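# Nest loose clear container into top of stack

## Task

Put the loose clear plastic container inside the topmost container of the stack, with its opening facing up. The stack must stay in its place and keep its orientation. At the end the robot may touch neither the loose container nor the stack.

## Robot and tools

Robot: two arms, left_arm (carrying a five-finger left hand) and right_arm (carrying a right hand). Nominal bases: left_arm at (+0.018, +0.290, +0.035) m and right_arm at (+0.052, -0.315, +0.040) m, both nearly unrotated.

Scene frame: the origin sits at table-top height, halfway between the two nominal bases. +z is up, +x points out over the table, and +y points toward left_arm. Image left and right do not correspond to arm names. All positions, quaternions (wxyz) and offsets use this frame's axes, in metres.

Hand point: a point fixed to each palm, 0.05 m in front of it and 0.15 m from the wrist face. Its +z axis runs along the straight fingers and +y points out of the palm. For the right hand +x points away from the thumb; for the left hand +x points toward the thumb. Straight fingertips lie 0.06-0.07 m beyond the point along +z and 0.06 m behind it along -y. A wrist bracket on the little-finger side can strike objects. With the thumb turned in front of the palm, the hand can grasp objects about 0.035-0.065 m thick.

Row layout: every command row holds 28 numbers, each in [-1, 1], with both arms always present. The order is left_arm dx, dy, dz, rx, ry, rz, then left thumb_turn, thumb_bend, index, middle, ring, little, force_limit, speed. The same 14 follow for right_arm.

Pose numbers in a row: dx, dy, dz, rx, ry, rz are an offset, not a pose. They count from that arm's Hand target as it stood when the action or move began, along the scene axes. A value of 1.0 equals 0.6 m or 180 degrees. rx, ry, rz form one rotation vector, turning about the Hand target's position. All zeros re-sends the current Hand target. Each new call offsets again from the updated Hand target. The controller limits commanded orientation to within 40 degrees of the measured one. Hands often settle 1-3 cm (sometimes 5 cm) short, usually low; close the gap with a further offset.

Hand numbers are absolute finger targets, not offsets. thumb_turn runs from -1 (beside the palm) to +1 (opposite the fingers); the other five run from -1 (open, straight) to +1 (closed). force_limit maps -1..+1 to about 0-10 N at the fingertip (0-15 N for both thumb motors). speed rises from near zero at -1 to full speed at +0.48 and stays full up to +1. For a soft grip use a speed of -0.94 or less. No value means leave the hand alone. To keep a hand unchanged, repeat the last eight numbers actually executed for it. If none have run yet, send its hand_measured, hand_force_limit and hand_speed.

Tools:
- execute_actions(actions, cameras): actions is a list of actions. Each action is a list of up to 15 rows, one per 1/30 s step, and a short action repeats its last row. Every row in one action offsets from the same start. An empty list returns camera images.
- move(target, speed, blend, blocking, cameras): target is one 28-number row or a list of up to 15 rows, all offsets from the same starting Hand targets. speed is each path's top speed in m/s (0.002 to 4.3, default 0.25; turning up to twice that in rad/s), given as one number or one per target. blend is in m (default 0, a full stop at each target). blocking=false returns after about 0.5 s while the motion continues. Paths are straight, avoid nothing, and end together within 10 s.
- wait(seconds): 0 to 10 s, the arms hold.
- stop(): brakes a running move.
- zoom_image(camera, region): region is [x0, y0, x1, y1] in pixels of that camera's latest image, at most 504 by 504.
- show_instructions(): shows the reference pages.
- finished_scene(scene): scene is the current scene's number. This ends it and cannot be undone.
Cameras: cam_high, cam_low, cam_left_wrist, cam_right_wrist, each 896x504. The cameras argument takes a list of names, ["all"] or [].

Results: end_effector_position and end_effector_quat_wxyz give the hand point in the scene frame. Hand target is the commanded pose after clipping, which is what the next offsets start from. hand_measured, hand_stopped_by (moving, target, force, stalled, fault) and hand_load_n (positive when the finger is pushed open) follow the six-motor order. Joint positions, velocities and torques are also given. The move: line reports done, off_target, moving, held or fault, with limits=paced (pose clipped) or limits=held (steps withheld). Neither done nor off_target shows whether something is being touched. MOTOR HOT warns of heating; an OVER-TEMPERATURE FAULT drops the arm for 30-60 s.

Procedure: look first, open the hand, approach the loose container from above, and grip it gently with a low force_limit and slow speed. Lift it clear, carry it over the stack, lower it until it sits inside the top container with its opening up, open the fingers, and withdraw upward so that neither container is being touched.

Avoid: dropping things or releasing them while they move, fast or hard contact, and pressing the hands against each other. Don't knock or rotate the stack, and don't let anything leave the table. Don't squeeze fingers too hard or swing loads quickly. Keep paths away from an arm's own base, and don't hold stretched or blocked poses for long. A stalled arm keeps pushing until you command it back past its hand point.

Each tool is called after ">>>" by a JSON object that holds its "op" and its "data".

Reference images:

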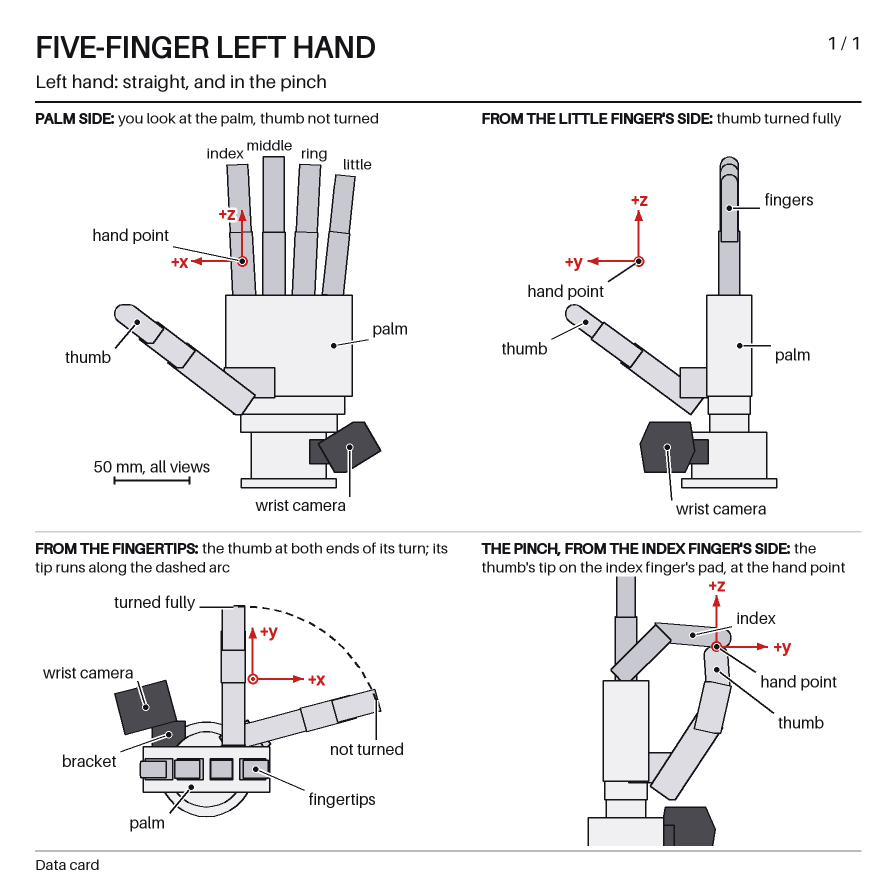

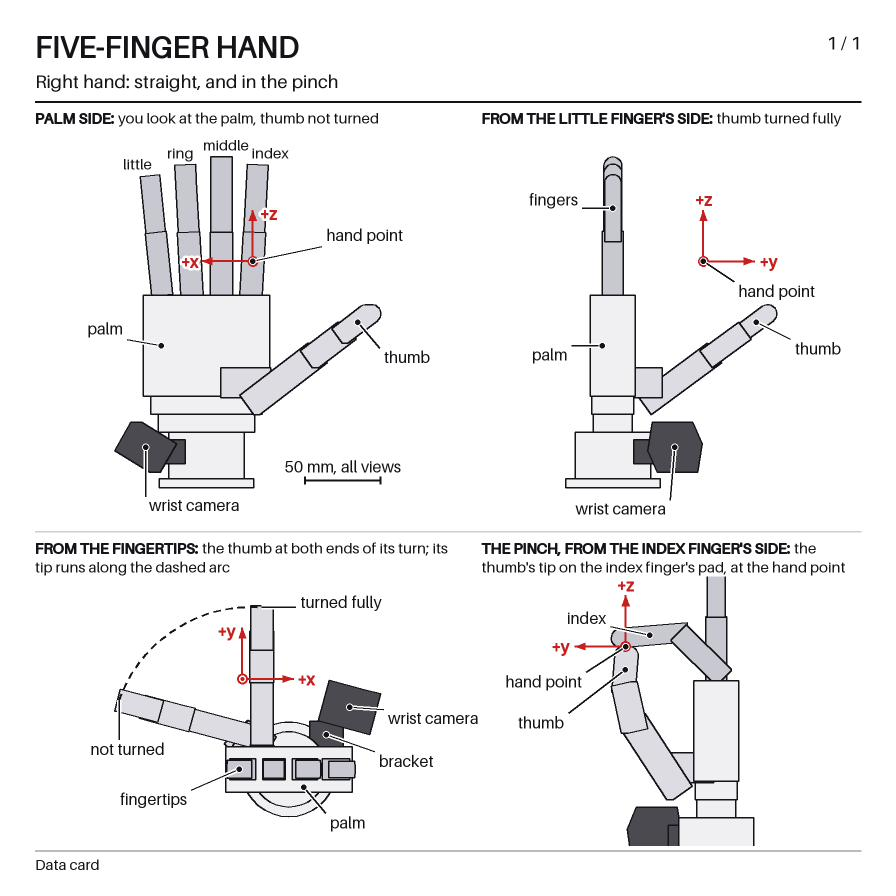

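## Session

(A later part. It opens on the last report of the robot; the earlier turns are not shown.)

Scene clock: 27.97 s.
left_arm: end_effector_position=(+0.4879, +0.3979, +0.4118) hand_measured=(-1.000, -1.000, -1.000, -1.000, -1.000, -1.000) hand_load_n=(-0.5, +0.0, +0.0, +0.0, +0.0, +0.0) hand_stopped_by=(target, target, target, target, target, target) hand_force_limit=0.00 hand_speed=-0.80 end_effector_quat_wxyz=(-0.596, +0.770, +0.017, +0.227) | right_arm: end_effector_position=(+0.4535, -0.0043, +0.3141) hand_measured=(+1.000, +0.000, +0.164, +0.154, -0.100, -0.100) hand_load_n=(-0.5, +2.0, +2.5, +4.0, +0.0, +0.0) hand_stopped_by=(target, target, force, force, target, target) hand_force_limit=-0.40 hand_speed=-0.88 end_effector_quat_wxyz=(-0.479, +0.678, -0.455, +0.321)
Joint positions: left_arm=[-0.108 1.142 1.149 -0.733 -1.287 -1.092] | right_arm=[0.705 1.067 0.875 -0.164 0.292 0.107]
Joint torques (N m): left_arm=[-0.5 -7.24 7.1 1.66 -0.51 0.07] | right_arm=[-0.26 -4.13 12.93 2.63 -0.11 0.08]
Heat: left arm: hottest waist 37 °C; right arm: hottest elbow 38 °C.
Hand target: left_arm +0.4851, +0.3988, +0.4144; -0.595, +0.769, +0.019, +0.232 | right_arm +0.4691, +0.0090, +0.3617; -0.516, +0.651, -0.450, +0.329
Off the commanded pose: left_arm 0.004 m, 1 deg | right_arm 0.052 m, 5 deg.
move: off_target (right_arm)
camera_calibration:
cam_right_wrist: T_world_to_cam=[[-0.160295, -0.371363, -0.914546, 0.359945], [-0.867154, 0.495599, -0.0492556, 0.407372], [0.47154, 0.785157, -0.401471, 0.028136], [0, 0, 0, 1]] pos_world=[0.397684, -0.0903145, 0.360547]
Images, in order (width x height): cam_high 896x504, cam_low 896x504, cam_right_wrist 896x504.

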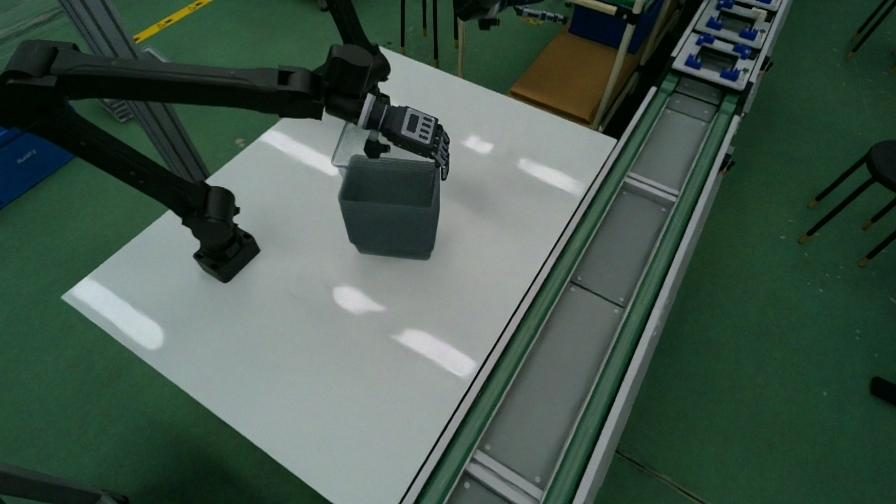

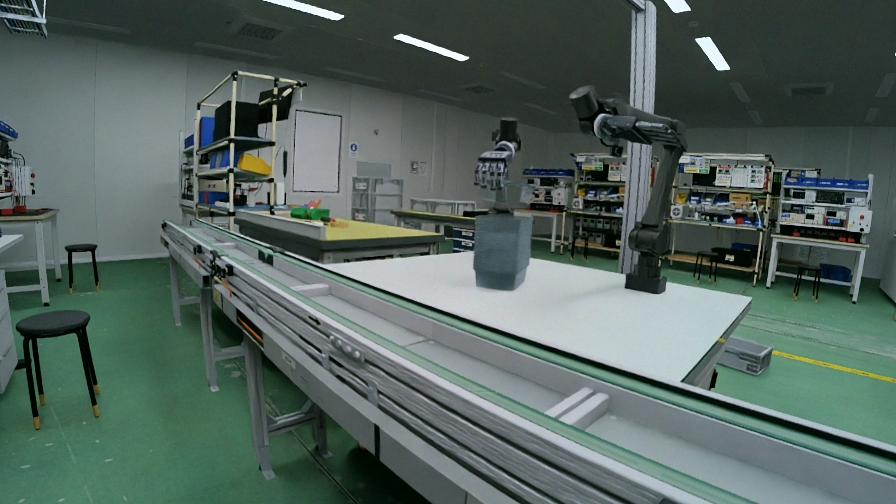

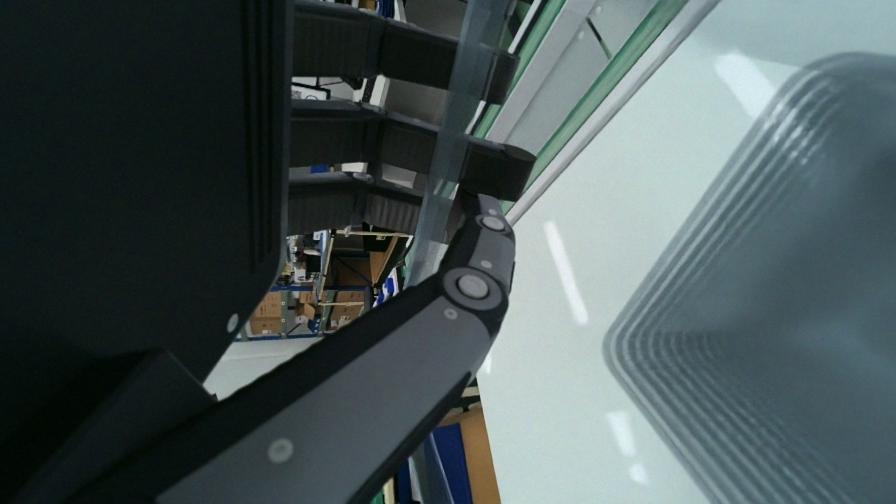

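>>> {"op": "move", "data": {"target": [0,0,0,0,0,0,-1,-1,-1,-1,-1,-1,0,-0.8,0,0,-0.06,0,0,0,1,0,0.45,0.45,-0.1,-0.1,-0.4,-0.88], "speed": 0.08, "cameras": ["cam_high","cam_low"]}}

>>> {"op": "zoom_image", "data": {"camera": "cam_high", "region": [320, 110, 380, 190]}}

>>> {"op": "zoom_image", "data": {"camera": "cam_high", "region": [405, 150, 445, 195]}}

>>> {"op": "zoom_image", "data": {"camera": "cam_low", "region": [470, 165, 545, 240]}}

Scene clock: 29.73 s.
left_arm: end_effector_position=(+0.4879, +0.3979, +0.4118) hand_measured=(-1.000, -1.000, -1.000, -1.000, -1.000, -1.000) hand_load_n=(-0.5, +0.0, +0.0, +0.0, -0.5, +0.0) hand_stopped_by=(target, target, target, target, target, target) hand_force_limit=0.00 hand_speed=-0.80 end_effector_quat_wxyz=(-0.596, +0.770, +0.017, +0.227) | right_arm: end_effector_position=(+0.4660, +0.0062, +0.3178) hand_measured=(+1.000, +0.000, +0.164, +0.154, -0.100, -0.100) hand_load_n=(-0.5, +2.0, +2.5, +4.0, +0.0, +0.0) hand_stopped_by=(target, target, force, force, target, target) hand_force_limit=-0.40 hand_speed=-0.88 end_effector_quat_wxyz=(-0.504, +0.660, -0.450, +0.328)
Joint positions: left_arm=[-0.108 1.142 1.149 -0.733 -1.287 -1.092] | right_arm=[0.705 1.096 0.863 -0.06 0.292 0.107]
Joint torques (N m): left_arm=[-0.73 -6.77 7.05 1.65 -0.49 0.07] | right_arm=[-0.21 -4.6 8.36 2.66 -0.11 0.09]
Motor temperatures (°C): left_arm=[37 33 35 32 29 29] | right_arm=[34 33 39 31 32 32]
Heat: left arm: hottest waist 37 °C; right arm: hottest elbow 39 °C.
Hand target: left_arm +0.4851, +0.3988, +0.4144; -0.595, +0.769, +0.019, +0.232 | right_arm +0.4692, +0.0090, +0.3259; -0.516, +0.651, -0.450, +0.329
Off the commanded pose: left_arm 0.004 m, 1 deg | right_arm 0.009 m, 2 deg.
move: done
Images, in order (width x height): cam_high 896x504, cam_low 896x504.

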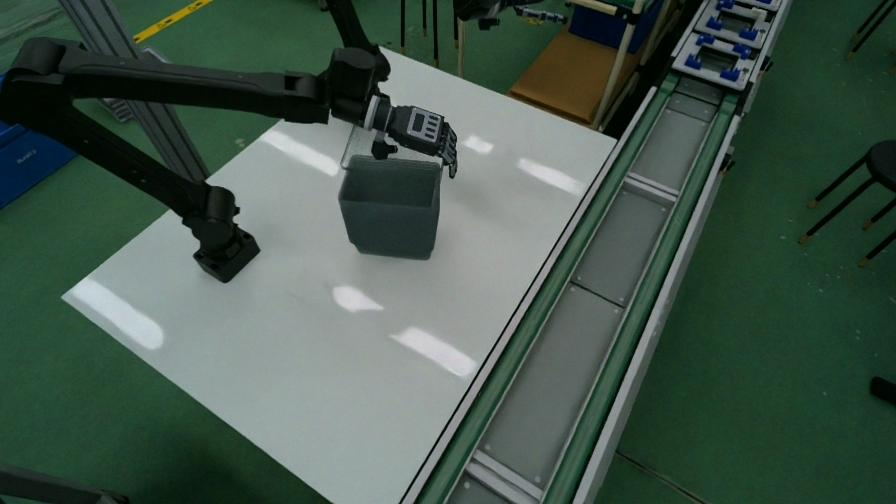

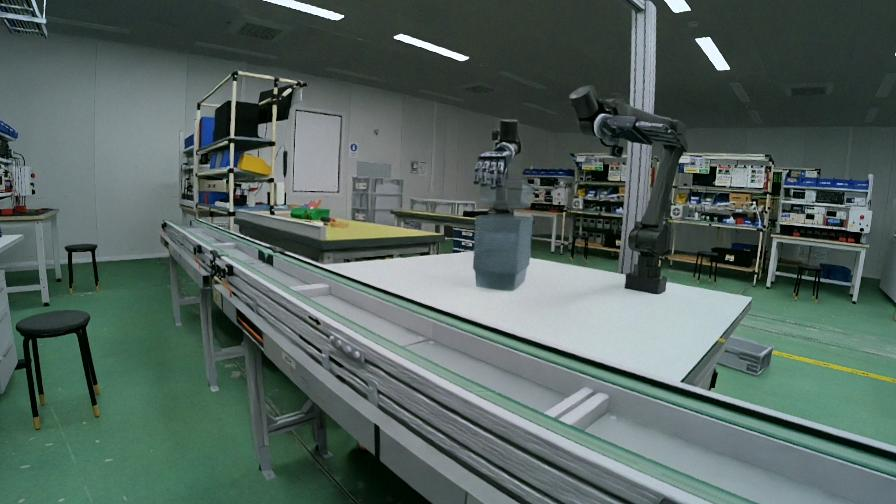

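Scaled by 6.300 from the camera's 896x504 image, which has a finer 1280x720 frame.

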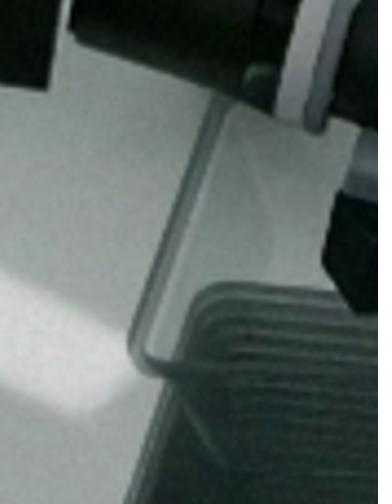

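Scaled by 11.200 from the camera's 896x504 image, which has a finer 1280x720 frame.

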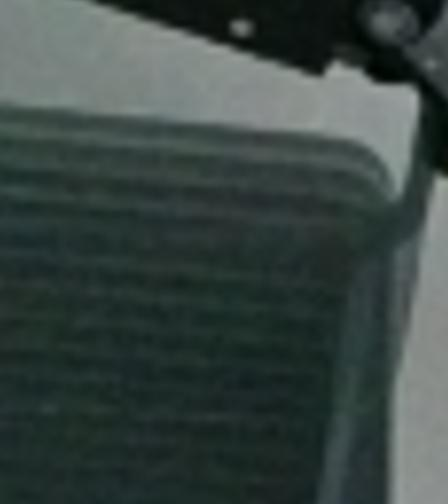

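Scaled by 6.720 from the camera's 896x504 image, which has a finer 1280x720 frame.

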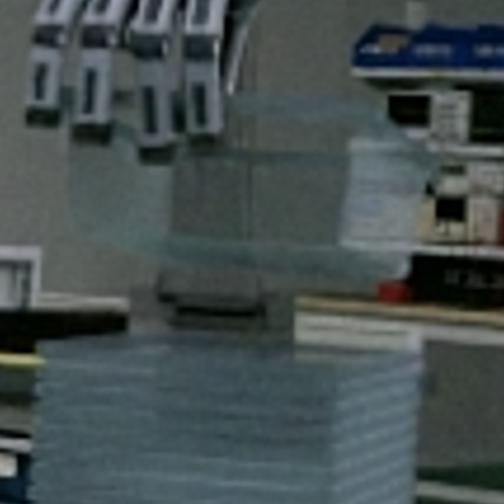

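>>> {"op": "move", "data": {"target": [0,0,0,0,0,0,-1,-1,-1,-1,-1,-1,0,-0.8,-0.0228,-0.0192,-0.01,-0.0136,0.0155,-0.002,1,0,0.45,0.45,-0.1,-0.1,-0.4,-0.88], "speed": 0.08, "cameras": ["cam_high","cam_low"]}}

Scene clock: 31.20 s.
left_arm: end_effector_position=(+0.4879, +0.3979, +0.4118) hand_measured=(-1.000, -1.000, -1.000, -1.000, -1.000, -1.000) hand_load_n=(-0.5, +0.0, +0.0, +0.0, +0.0, +0.0) hand_stopped_by=(target, target, target, target, target, target) hand_force_limit=0.00 hand_speed=-0.80 end_effector_quat_wxyz=(-0.596, +0.770, +0.017, +0.227) | right_arm: end_effector_position=(+0.4568, -0.0023, +0.3109) hand_measured=(+1.000, +0.000, +0.164, +0.154, -0.100, -0.100) hand_load_n=(-1.0, +1.5, +2.5, +4.0, +0.0, +0.0) hand_stopped_by=(target, target, force, force, target, target) hand_force_limit=-0.40 hand_speed=-0.88 end_effector_quat_wxyz=(-0.484, +0.674, -0.455, +0.324)
Joint positions: left_arm=[-0.108 1.142 1.149 -0.733 -1.287 -1.092] | right_arm=[0.705 1.076 0.863 -0.129 0.295 0.107]
Joint torques (N m): left_arm=[-0.56 -7.24 7.08 1.65 -0.51 0.07] | right_arm=[0.03 -5.36 8.58 1.37 0.18 0.09]
Heat: left arm: hottest waist 37 °C; right arm: hottest elbow 39 °C.
Hand target: left_arm +0.4851, +0.3988, +0.4144; -0.595, +0.769, +0.019, +0.232 | right_arm +0.4555, -0.0025, +0.3198; -0.490, +0.668, -0.457, +0.324
Off the commanded pose: left_arm 0.004 m, 1 deg | right_arm 0.009 m, 1 deg.
move: done
Images, in order (width x height): cam_high 896x504, cam_low 896x504.

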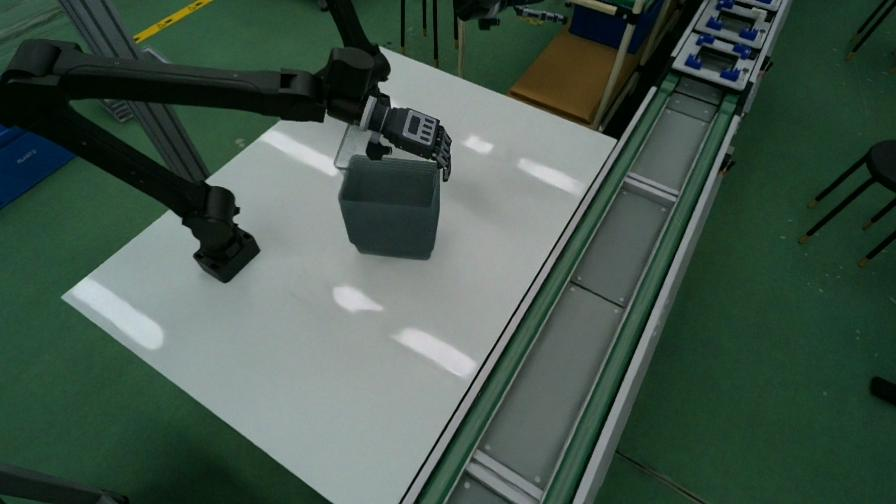

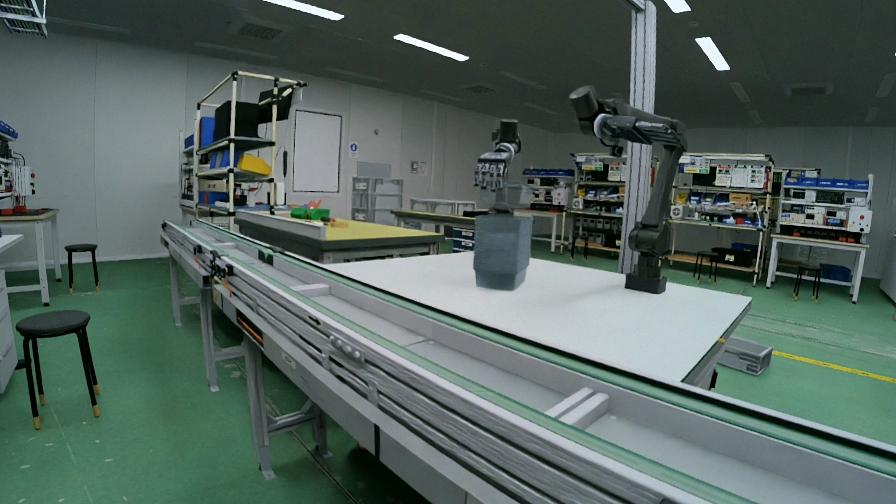

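>>> {"op": "move", "data": {"target": [0,0,0,0,0,0,-1,-1,-1,-1,-1,-1,0,-0.8,-0.004,-0.002,-0.042,0,0,0,1,0,0.45,0.45,-0.1,-0.1,-0.4,-0.88], "speed": 0.06, "cameras": ["cam_high","cam_low"]}}

>>> {"op": "zoom_image", "data": {"camera": "cam_high", "region": [320, 110, 380, 190]}}

>>> {"op": "zoom_image", "data": {"camera": "cam_high", "region": [405, 150, 445, 195]}}

>>> {"op": "zoom_image", "data": {"camera": "cam_low", "region": [470, 165, 545, 240]}}

Scene clock: 32.37 s.
left_arm: end_effector_position=(+0.4879, +0.3979, +0.4118) hand_measured=(-1.000, -1.000, -1.000, -1.000, -1.000, -1.000) hand_load_n=(+0.0, +0.0, +0.0, +0.0, +0.0, +0.0) hand_stopped_by=(target, target, target, target, target, target) hand_force_limit=0.00 hand_speed=-0.80 end_effector_quat_wxyz=(-0.596, +0.770, +0.017, +0.227) | right_arm: end_effector_position=(+0.4509, -0.0076, +0.2854) hand_measured=(+1.000, +0.000, +0.164, +0.154, -0.100, -0.100) hand_load_n=(-0.5, +2.0, +2.5, +4.0, +0.0, +0.0) hand_stopped_by=(target, target, force, force, target, target) hand_force_limit=-0.40 hand_speed=-0.88 end_effector_quat_wxyz=(-0.477, +0.679, -0.456, +0.322)
Joint positions: left_arm=[-0.108 1.142 1.149 -0.733 -1.287 -1.092] | right_arm=[0.705 1.076 0.806 -0.09 0.296 0.107]
Joint torques (N m): left_arm=[-0.62 -7.18 7.09 1.69 -0.51 0.08] | right_arm=[0.21 -4.54 8.21 2.58 0.19 0.11]
Heat: left arm: hottest waist 37 °C; right arm: hottest elbow 39 °C.
Hand target: left_arm +0.4851, +0.3988, +0.4144; -0.595, +0.769, +0.019, +0.232 | right_arm +0.4531, -0.0037, +0.2946; -0.490, +0.668, -0.457, +0.324
Off the commanded pose: left_arm 0.004 m, 1 deg | right_arm 0.010 m, 2 deg.
move: done
Images, in order (width x height): cam_high 896x504, cam_low 896x504.

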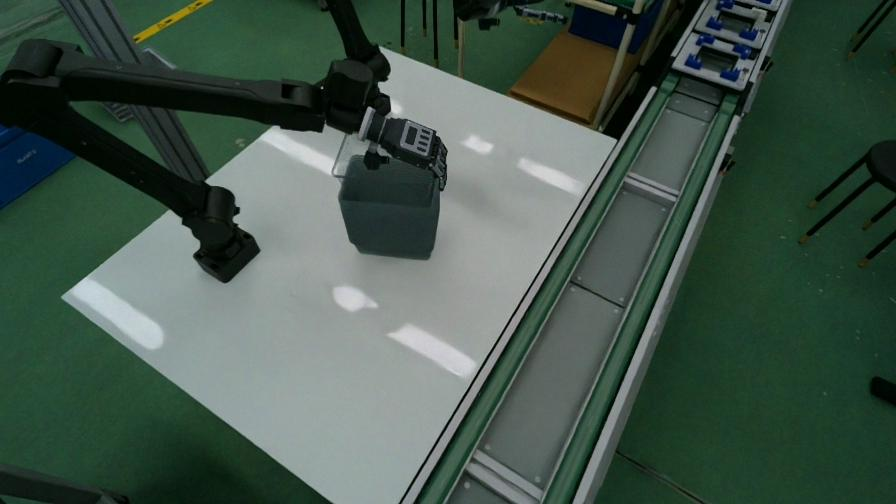

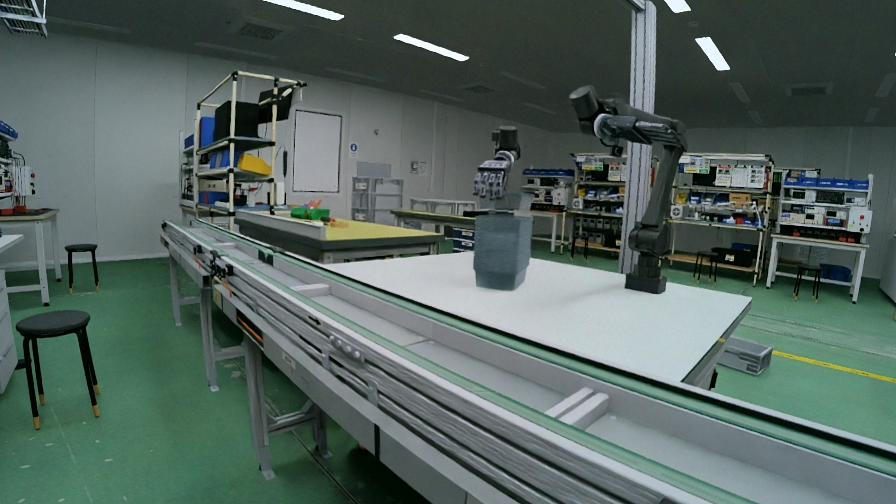

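Scaled by 6.300 from the camera's 896x504 image, which has a finer 1280x720 frame.

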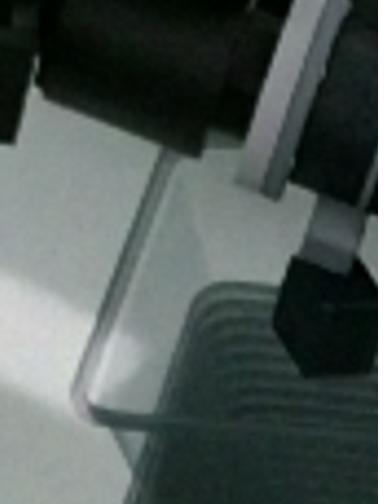

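Scaled by 11.200 from the camera's 896x504 image, which has a finer 1280x720 frame.

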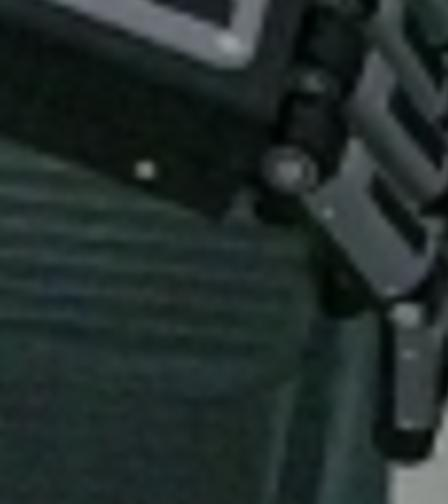

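Scaled by 6.720 from the camera's 896x504 image, which has a finer 1280x720 frame.

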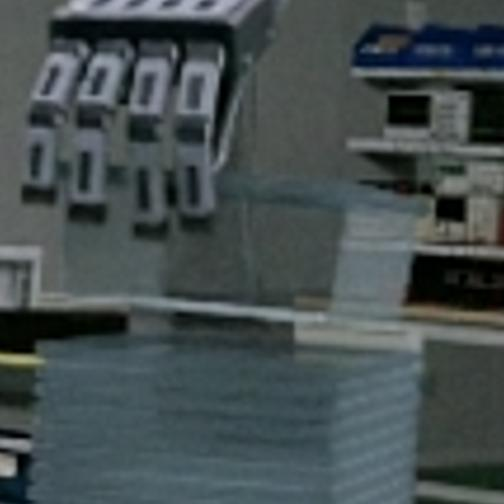

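>>> {"op": "move", "data": {"target": [0,0,0,0,0,0,-1,-1,-1,-1,-1,-1,0,-0.8,0.0075,0.0075,-0.012,0.0015,-0.0035,0,1,0,0.45,0.45,-0.1,-0.1,-0.4,-0.88], "speed": 0.06, "cameras": ["cam_high","cam_low"]}}

>>> {"op": "zoom_image", "data": {"camera": "cam_high", "region": [320, 110, 380, 190]}}

>>> {"op": "zoom_image", "data": {"camera": "cam_low", "region": [470, 165, 545, 240]}}

Scene clock: 33.63 s.
left_arm: end_effector_position=(+0.4879, +0.3979, +0.4118) hand_measured=(-1.000, -1.000, -1.000, -1.000, -1.000, -1.000) hand_load_n=(+0.0, +0.0, +0.0, +0.0, +0.0, +0.0) hand_stopped_by=(target, target, target, target, target, target) hand_force_limit=0.00 hand_speed=-0.80 end_effector_quat_wxyz=(-0.596, +0.770, +0.017, +0.227) | right_arm: end_effector_position=(+0.4560, -0.0043, +0.2805) hand_measured=(+1.000, +0.000, +0.164, +0.154, -0.100, -0.100) hand_load_n=(-0.5, +2.0, +2.5, +4.0, +0.0, +0.0) hand_stopped_by=(target, target, force, force, target, target) hand_force_limit=-0.40 hand_speed=-0.88 end_effector_quat_wxyz=(-0.483, +0.673, -0.456, +0.326)
Joint positions: left_arm=[-0.108 1.142 1.149 -0.733 -1.287 -1.092] | right_arm=[0.705 1.095 0.794 -0.043 0.3 0.107]
Joint torques (N m): left_arm=[-0.56 -7.18 7.09 1.7 -0.51 0.06] | right_arm=[0.5 -4.42 8.13 2.65 0.18 0.09]
Heat: left arm: hottest waist 37 °C; right arm: hottest elbow 39 °C.
Hand target: left_arm +0.4851, +0.3988, +0.4144; -0.595, +0.769, +0.019, +0.232 | right_arm +0.4576, +0.0007, +0.2873; -0.494, +0.665, -0.455, +0.326
Off the commanded pose: left_arm 0.004 m, 1 deg | right_arm 0.009 m, 2 deg.
move: done
Images, in order (width x height): cam_high 896x504, cam_low 896x504.

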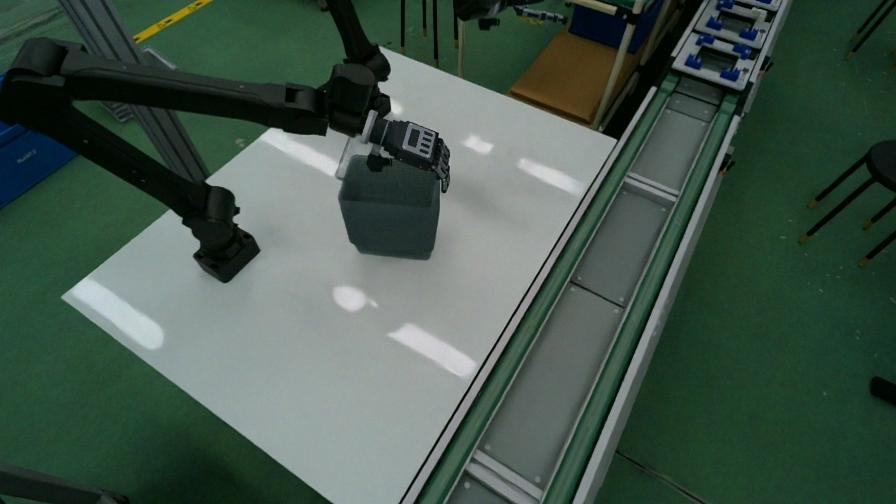

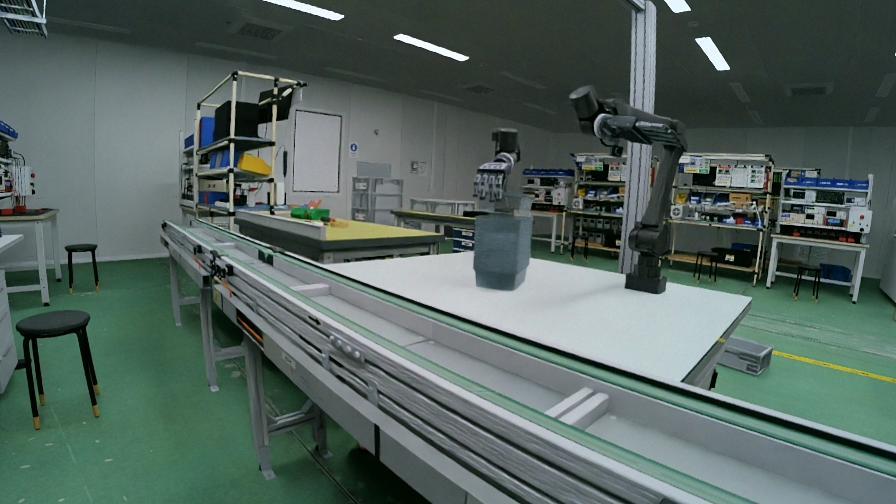

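Scaled by 6.300 from the camera's 896x504 image, which has a finer 1280x720 frame.

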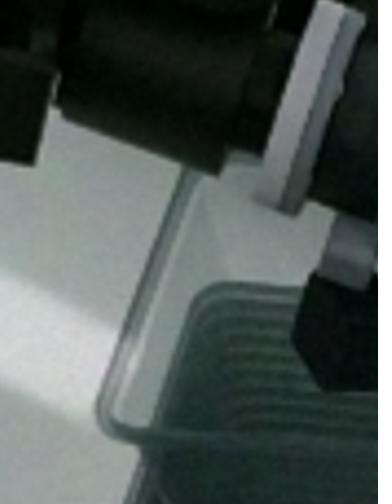

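Scaled by 6.720 from the camera's 896x504 image, which has a finer 1280x720 frame.

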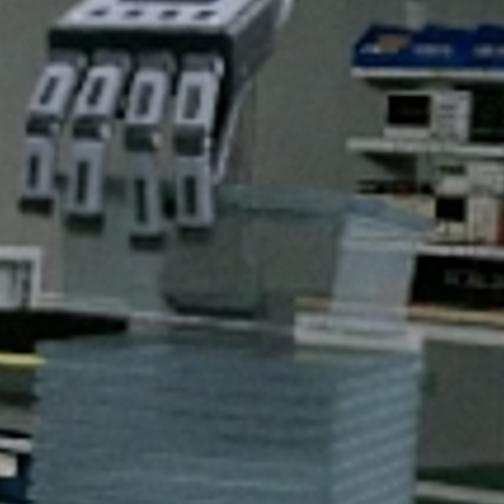

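>>> {"op": "move", "data": {"target": [0,0,0,0,0,0,-1,-1,-1,-1,-1,-1,0,-0.8,0,0.001,-0.04,0,0,0,1,0,0.45,0.45,-0.1,-0.1,-0.4,-0.88], "speed": 0.06, "cameras": ["cam_high","cam_low","cam_right_wrist"]}}

>>> {"op": "zoom_image", "data": {"camera": "cam_high", "region": [320, 130, 450, 260]}}

>>> {"op": "zoom_image", "data": {"camera": "cam_low", "region": [465, 175, 545, 300]}}

Scene clock: 34.87 s.
left_arm: end_effector_position=(+0.4879, +0.3979, +0.4118) hand_measured=(-1.000, -1.000, -1.000, -1.000, -1.000, -1.000) hand_load_n=(+0.0, +0.0, +0.0, +0.0, +0.0, +0.0) hand_stopped_by=(target, target, target, target, target, target) hand_force_limit=0.00 hand_speed=-0.80 end_effector_quat_wxyz=(-0.596, +0.770, +0.017, +0.227) | right_arm: end_effector_position=(+0.4575, -0.0037, +0.2659) hand_measured=(+1.000, +0.000, +0.164, +0.154, -0.100, -0.100) hand_load_n=(-1.5, +0.0, +2.5, +3.5, +0.0, +0.0) hand_stopped_by=(target, target, force, force, target, target) hand_force_limit=-0.40 hand_speed=-0.88 end_effector_quat_wxyz=(-0.490, +0.667, -0.455, +0.328)
Joint positions: left_arm=[-0.108 1.142 1.149 -0.733 -1.287 -1.092] | right_arm=[0.705 1.111 0.753 0.034 0.303 0.108]
Joint torques (N m): left_arm=[-0.62 -7.24 7.06 1.65 -0.51 0.07] | right_arm=[0.5 -3.78 7.62 2.48 0.11 0.08]
Heat: left arm: hottest waist 37 °C; right arm: hottest elbow 39 °C.
Hand target: left_arm +0.4851, +0.3988, +0.4144; -0.595, +0.769, +0.019, +0.232 | right_arm +0.4576, +0.0014, +0.2634; -0.494, +0.665, -0.455, +0.326
Off the commanded pose: left_arm 0.004 m, 1 deg | right_arm 0.006 m, 1 deg.
move: done
camera_calibration:
cam_right_wrist: T_world_to_cam=[[-0.13969, -0.352702, -0.92525, 0.310274], [-0.860267, 0.505938, -0.0629826, 0.408696], [0.490334, 0.787164, -0.374092, -0.00933905], [0, 0, 0, 1]] pos_world=[0.399509, -0.0899893, 0.309329]
Images, in order (width x height): cam_high 896x504, cam_low 896x504, cam_right_wrist 896x504.

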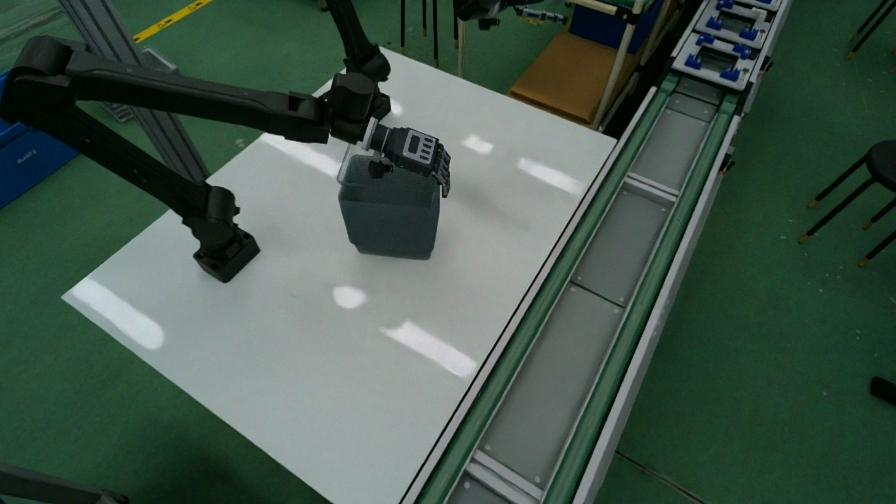

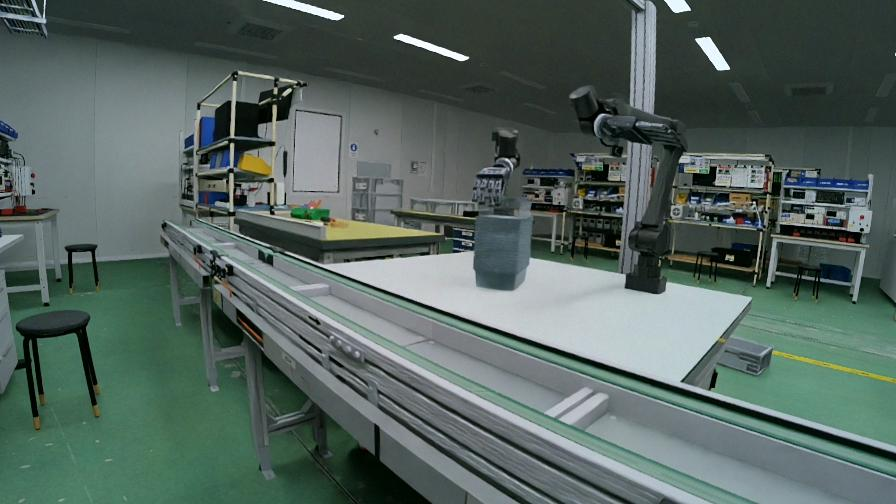

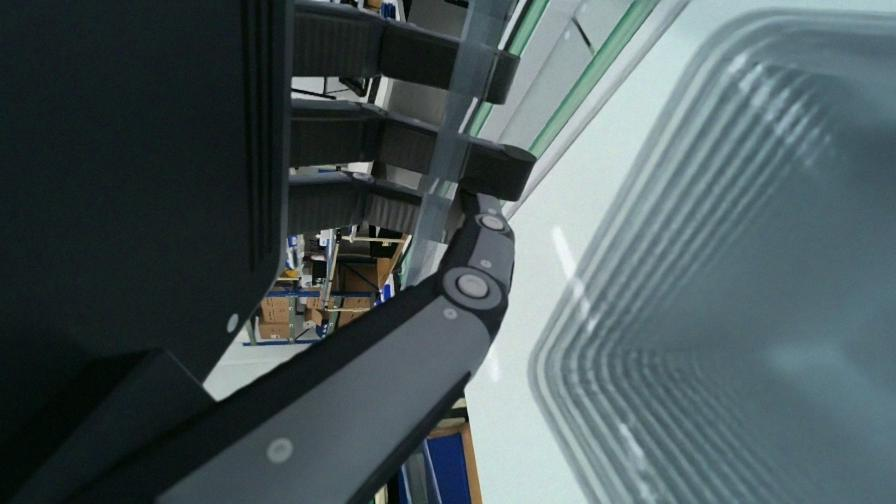

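Scaled by 3.877 from the camera's 896x504 image, which has a finer 1280x720 frame.

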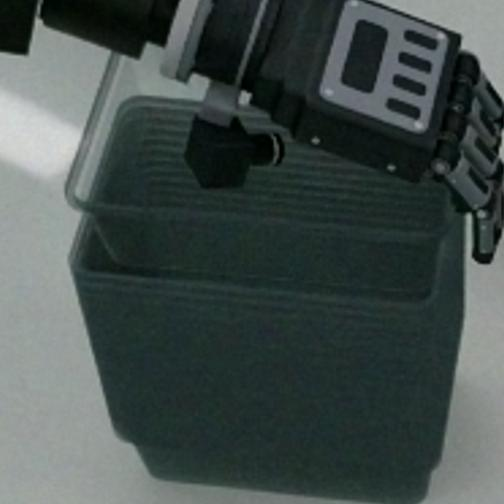

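Scaled by 4.032 from the camera's 896x504 image, which has a finer 1280x720 frame.

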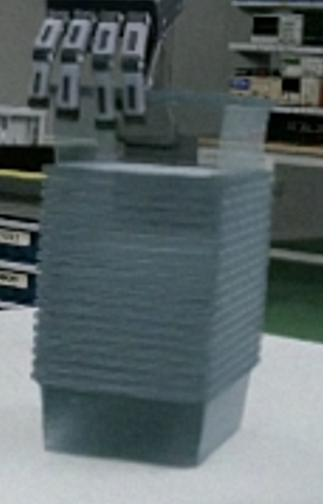

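>>> {"op": "zoom_image", "data": {"camera": "cam_high", "region": [325, 165, 385, 215]}}

>>> {"op": "zoom_image", "data": {"camera": "cam_high", "region": [400, 165, 460, 225]}}

>>> {"op": "zoom_image", "data": {"camera": "cam_low", "region": [470, 190, 540, 235]}}

Scaled by 8.400 from the camera's 896x504 image, which has a finer 1280x720 frame.

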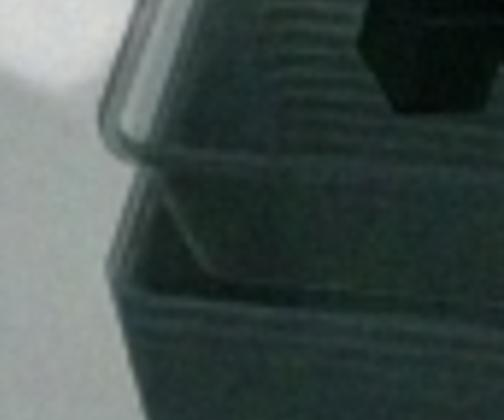

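Scaled by 8.400 from the camera's 896x504 image, which has a finer 1280x720 frame.

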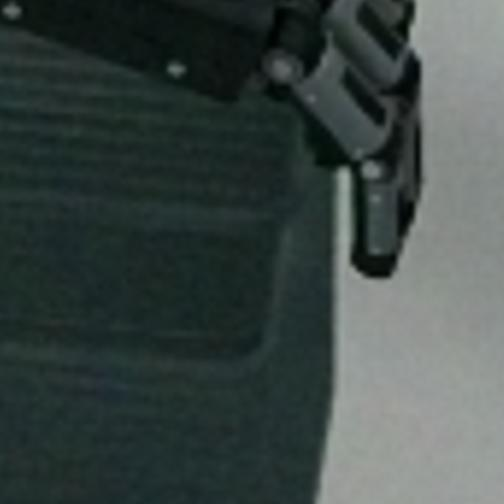

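Scaled by 7.200 from the camera's 896x504 image, which has a finer 1280x720 frame.

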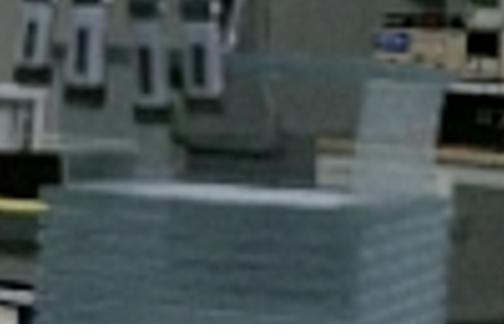

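>>> {"op": "zoom_image", "data": {"camera": "cam_right_wrist", "region": [440, 0, 896, 504]}}

Scaled by 1.000.

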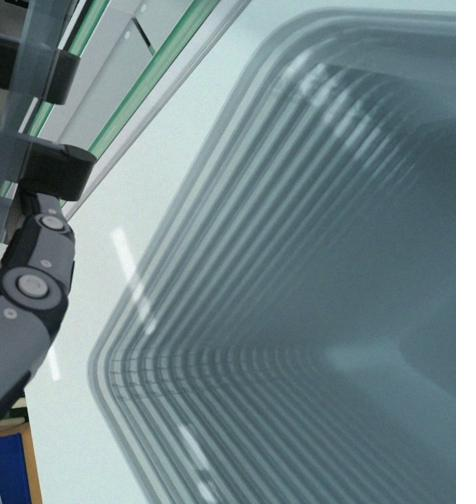

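>>> {"op": "zoom_image", "data": {"camera": "cam_right_wrist", "region": [500, 260, 700, 460]}}

>>> {"op": "zoom_image", "data": {"camera": "cam_right_wrist", "region": [600, 0, 850, 200]}}

Scaled by 2.520 from the camera's 896x504 image, which has a finer 1280x720 frame.

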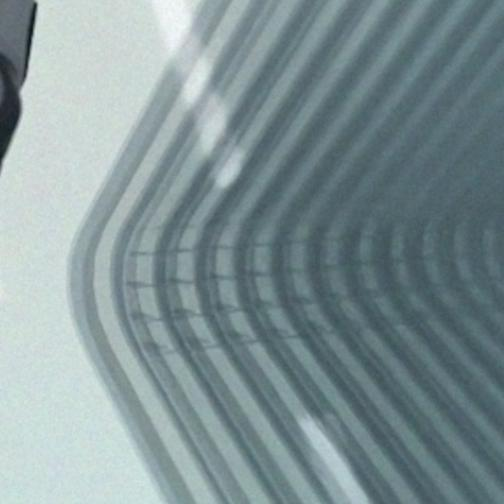

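Scaled by 2.016 from the camera's 896x504 image, which has a finer 1280x720 frame.

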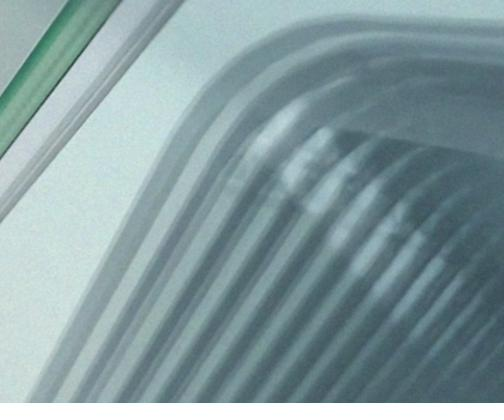

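>>> {"op": "move", "data": {"target": [0,0,0,0,0,0,-1,-1,-1,-1,-1,-1,0,-0.8,-0.0075,-0.004,0.025,0,0,0,1,0,0.45,0.45,-0.1,-0.1,-0.4,-0.88], "speed": 0.06, "cameras": ["cam_high","cam_low","cam_right_wrist"]}}

>>> {"op": "zoom_image", "data": {"camera": "cam_high", "region": [325, 165, 385, 215]}}

>>> {"op": "zoom_image", "data": {"camera": "cam_low", "region": [470, 190, 540, 235]}}

Scene clock: 37.77 s.
left_arm: end_effector_position=(+0.4879, +0.3979, +0.4118) hand_measured=(-1.000, -1.000, -1.000, -1.000, -1.000, -1.000) hand_load_n=(+0.0, +0.0, +0.0, +0.0, +0.0, +0.0) hand_stopped_by=(target, target, target, target, target, target) hand_force_limit=0.00 hand_speed=-0.80 end_effector_quat_wxyz=(-0.596, +0.770, +0.017, +0.227) | right_arm: end_effector_position=(+0.4549, -0.0060, +0.2664) hand_measured=(+1.000, +0.000, +0.164, +0.154, -0.100, -0.100) hand_load_n=(-0.5, +1.0, +2.5, +5.0, +0.0, +0.0) hand_stopped_by=(target, target, force, force, target, target) hand_force_limit=-0.40 hand_speed=-0.88 end_effector_quat_wxyz=(-0.487, +0.669, -0.457, +0.327)
Joint positions: left_arm=[-0.108 1.142 1.149 -0.733 -1.287 -1.092] | right_arm=[0.705 1.102 0.753 0.015 0.304 0.111]
Joint torques (N m): left_arm=[-0.67 -7.06 7.05 1.65 -0.51 0.07] | right_arm=[0.73 -5.25 8.96 1.17 0.19 0.09]
Heat: left arm: hottest waist 37 °C; right arm: hottest elbow 39 °C.
Hand target: left_arm +0.4851, +0.3988, +0.4144; -0.595, +0.769, +0.019, +0.232 | right_arm +0.4531, -0.0010, +0.2784; -0.494, +0.665, -0.455, +0.326
Off the commanded pose: left_arm 0.004 m, 1 deg | right_arm 0.013 m, 1 deg.
move: off_target (right_arm)
camera_calibration:
cam_right_wrist: T_world_to_cam=[[-0.146733, -0.355876, -0.922942, 0.31213], [-0.859831, 0.507174, -0.0588606, 0.40637], [0.489039, 0.784938, -0.380412, -0.00385264], [0, 0, 0, 1]] pos_world=[0.397094, -0.091997, 0.310531]
Images, in order (width x height): cam_high 896x504, cam_low 896x504, cam_right_wrist 896x504.

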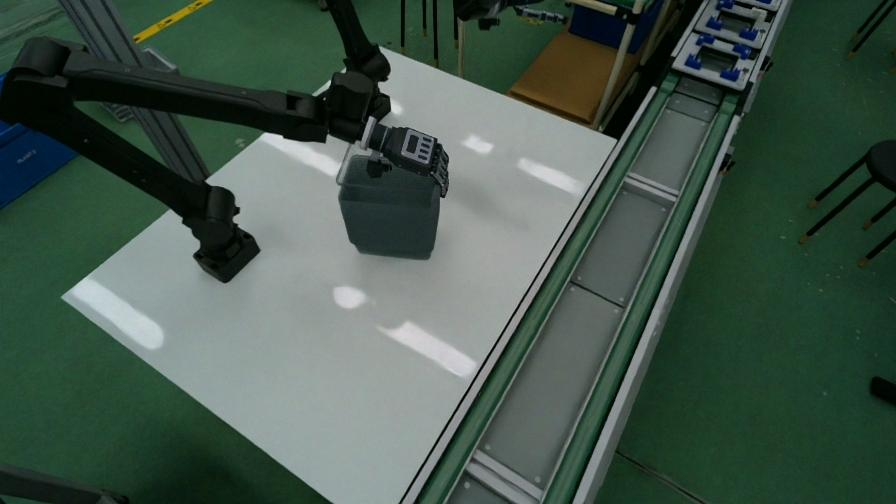

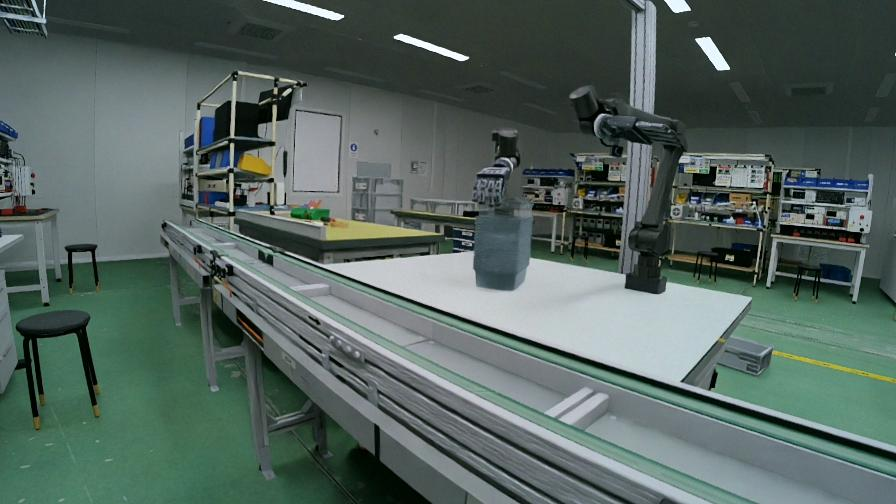

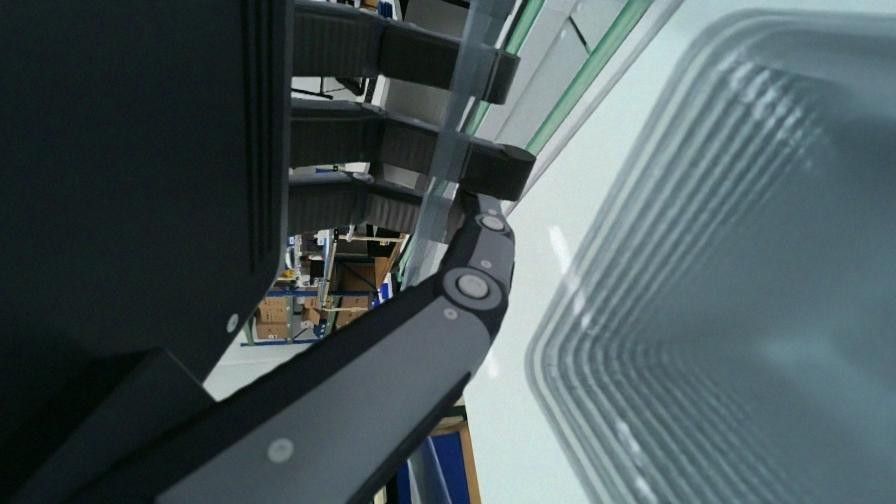

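Scaled by 8.400 from the camera's 896x504 image, which has a finer 1280x720 frame.

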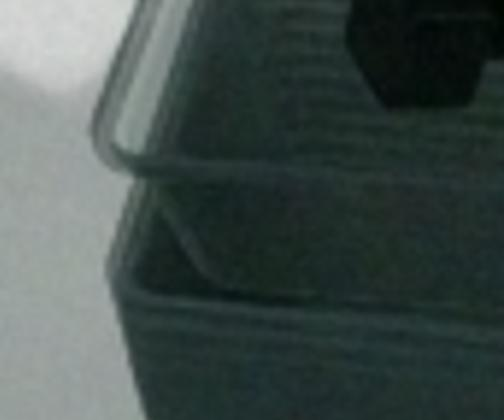

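Scaled by 7.200 from the camera's 896x504 image, which has a finer 1280x720 frame.

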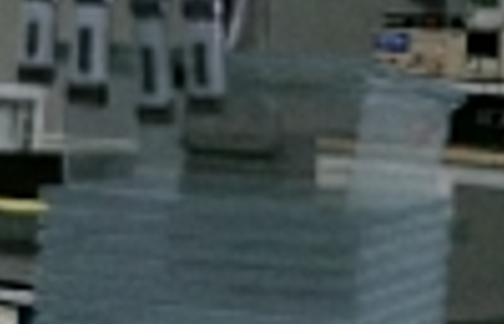

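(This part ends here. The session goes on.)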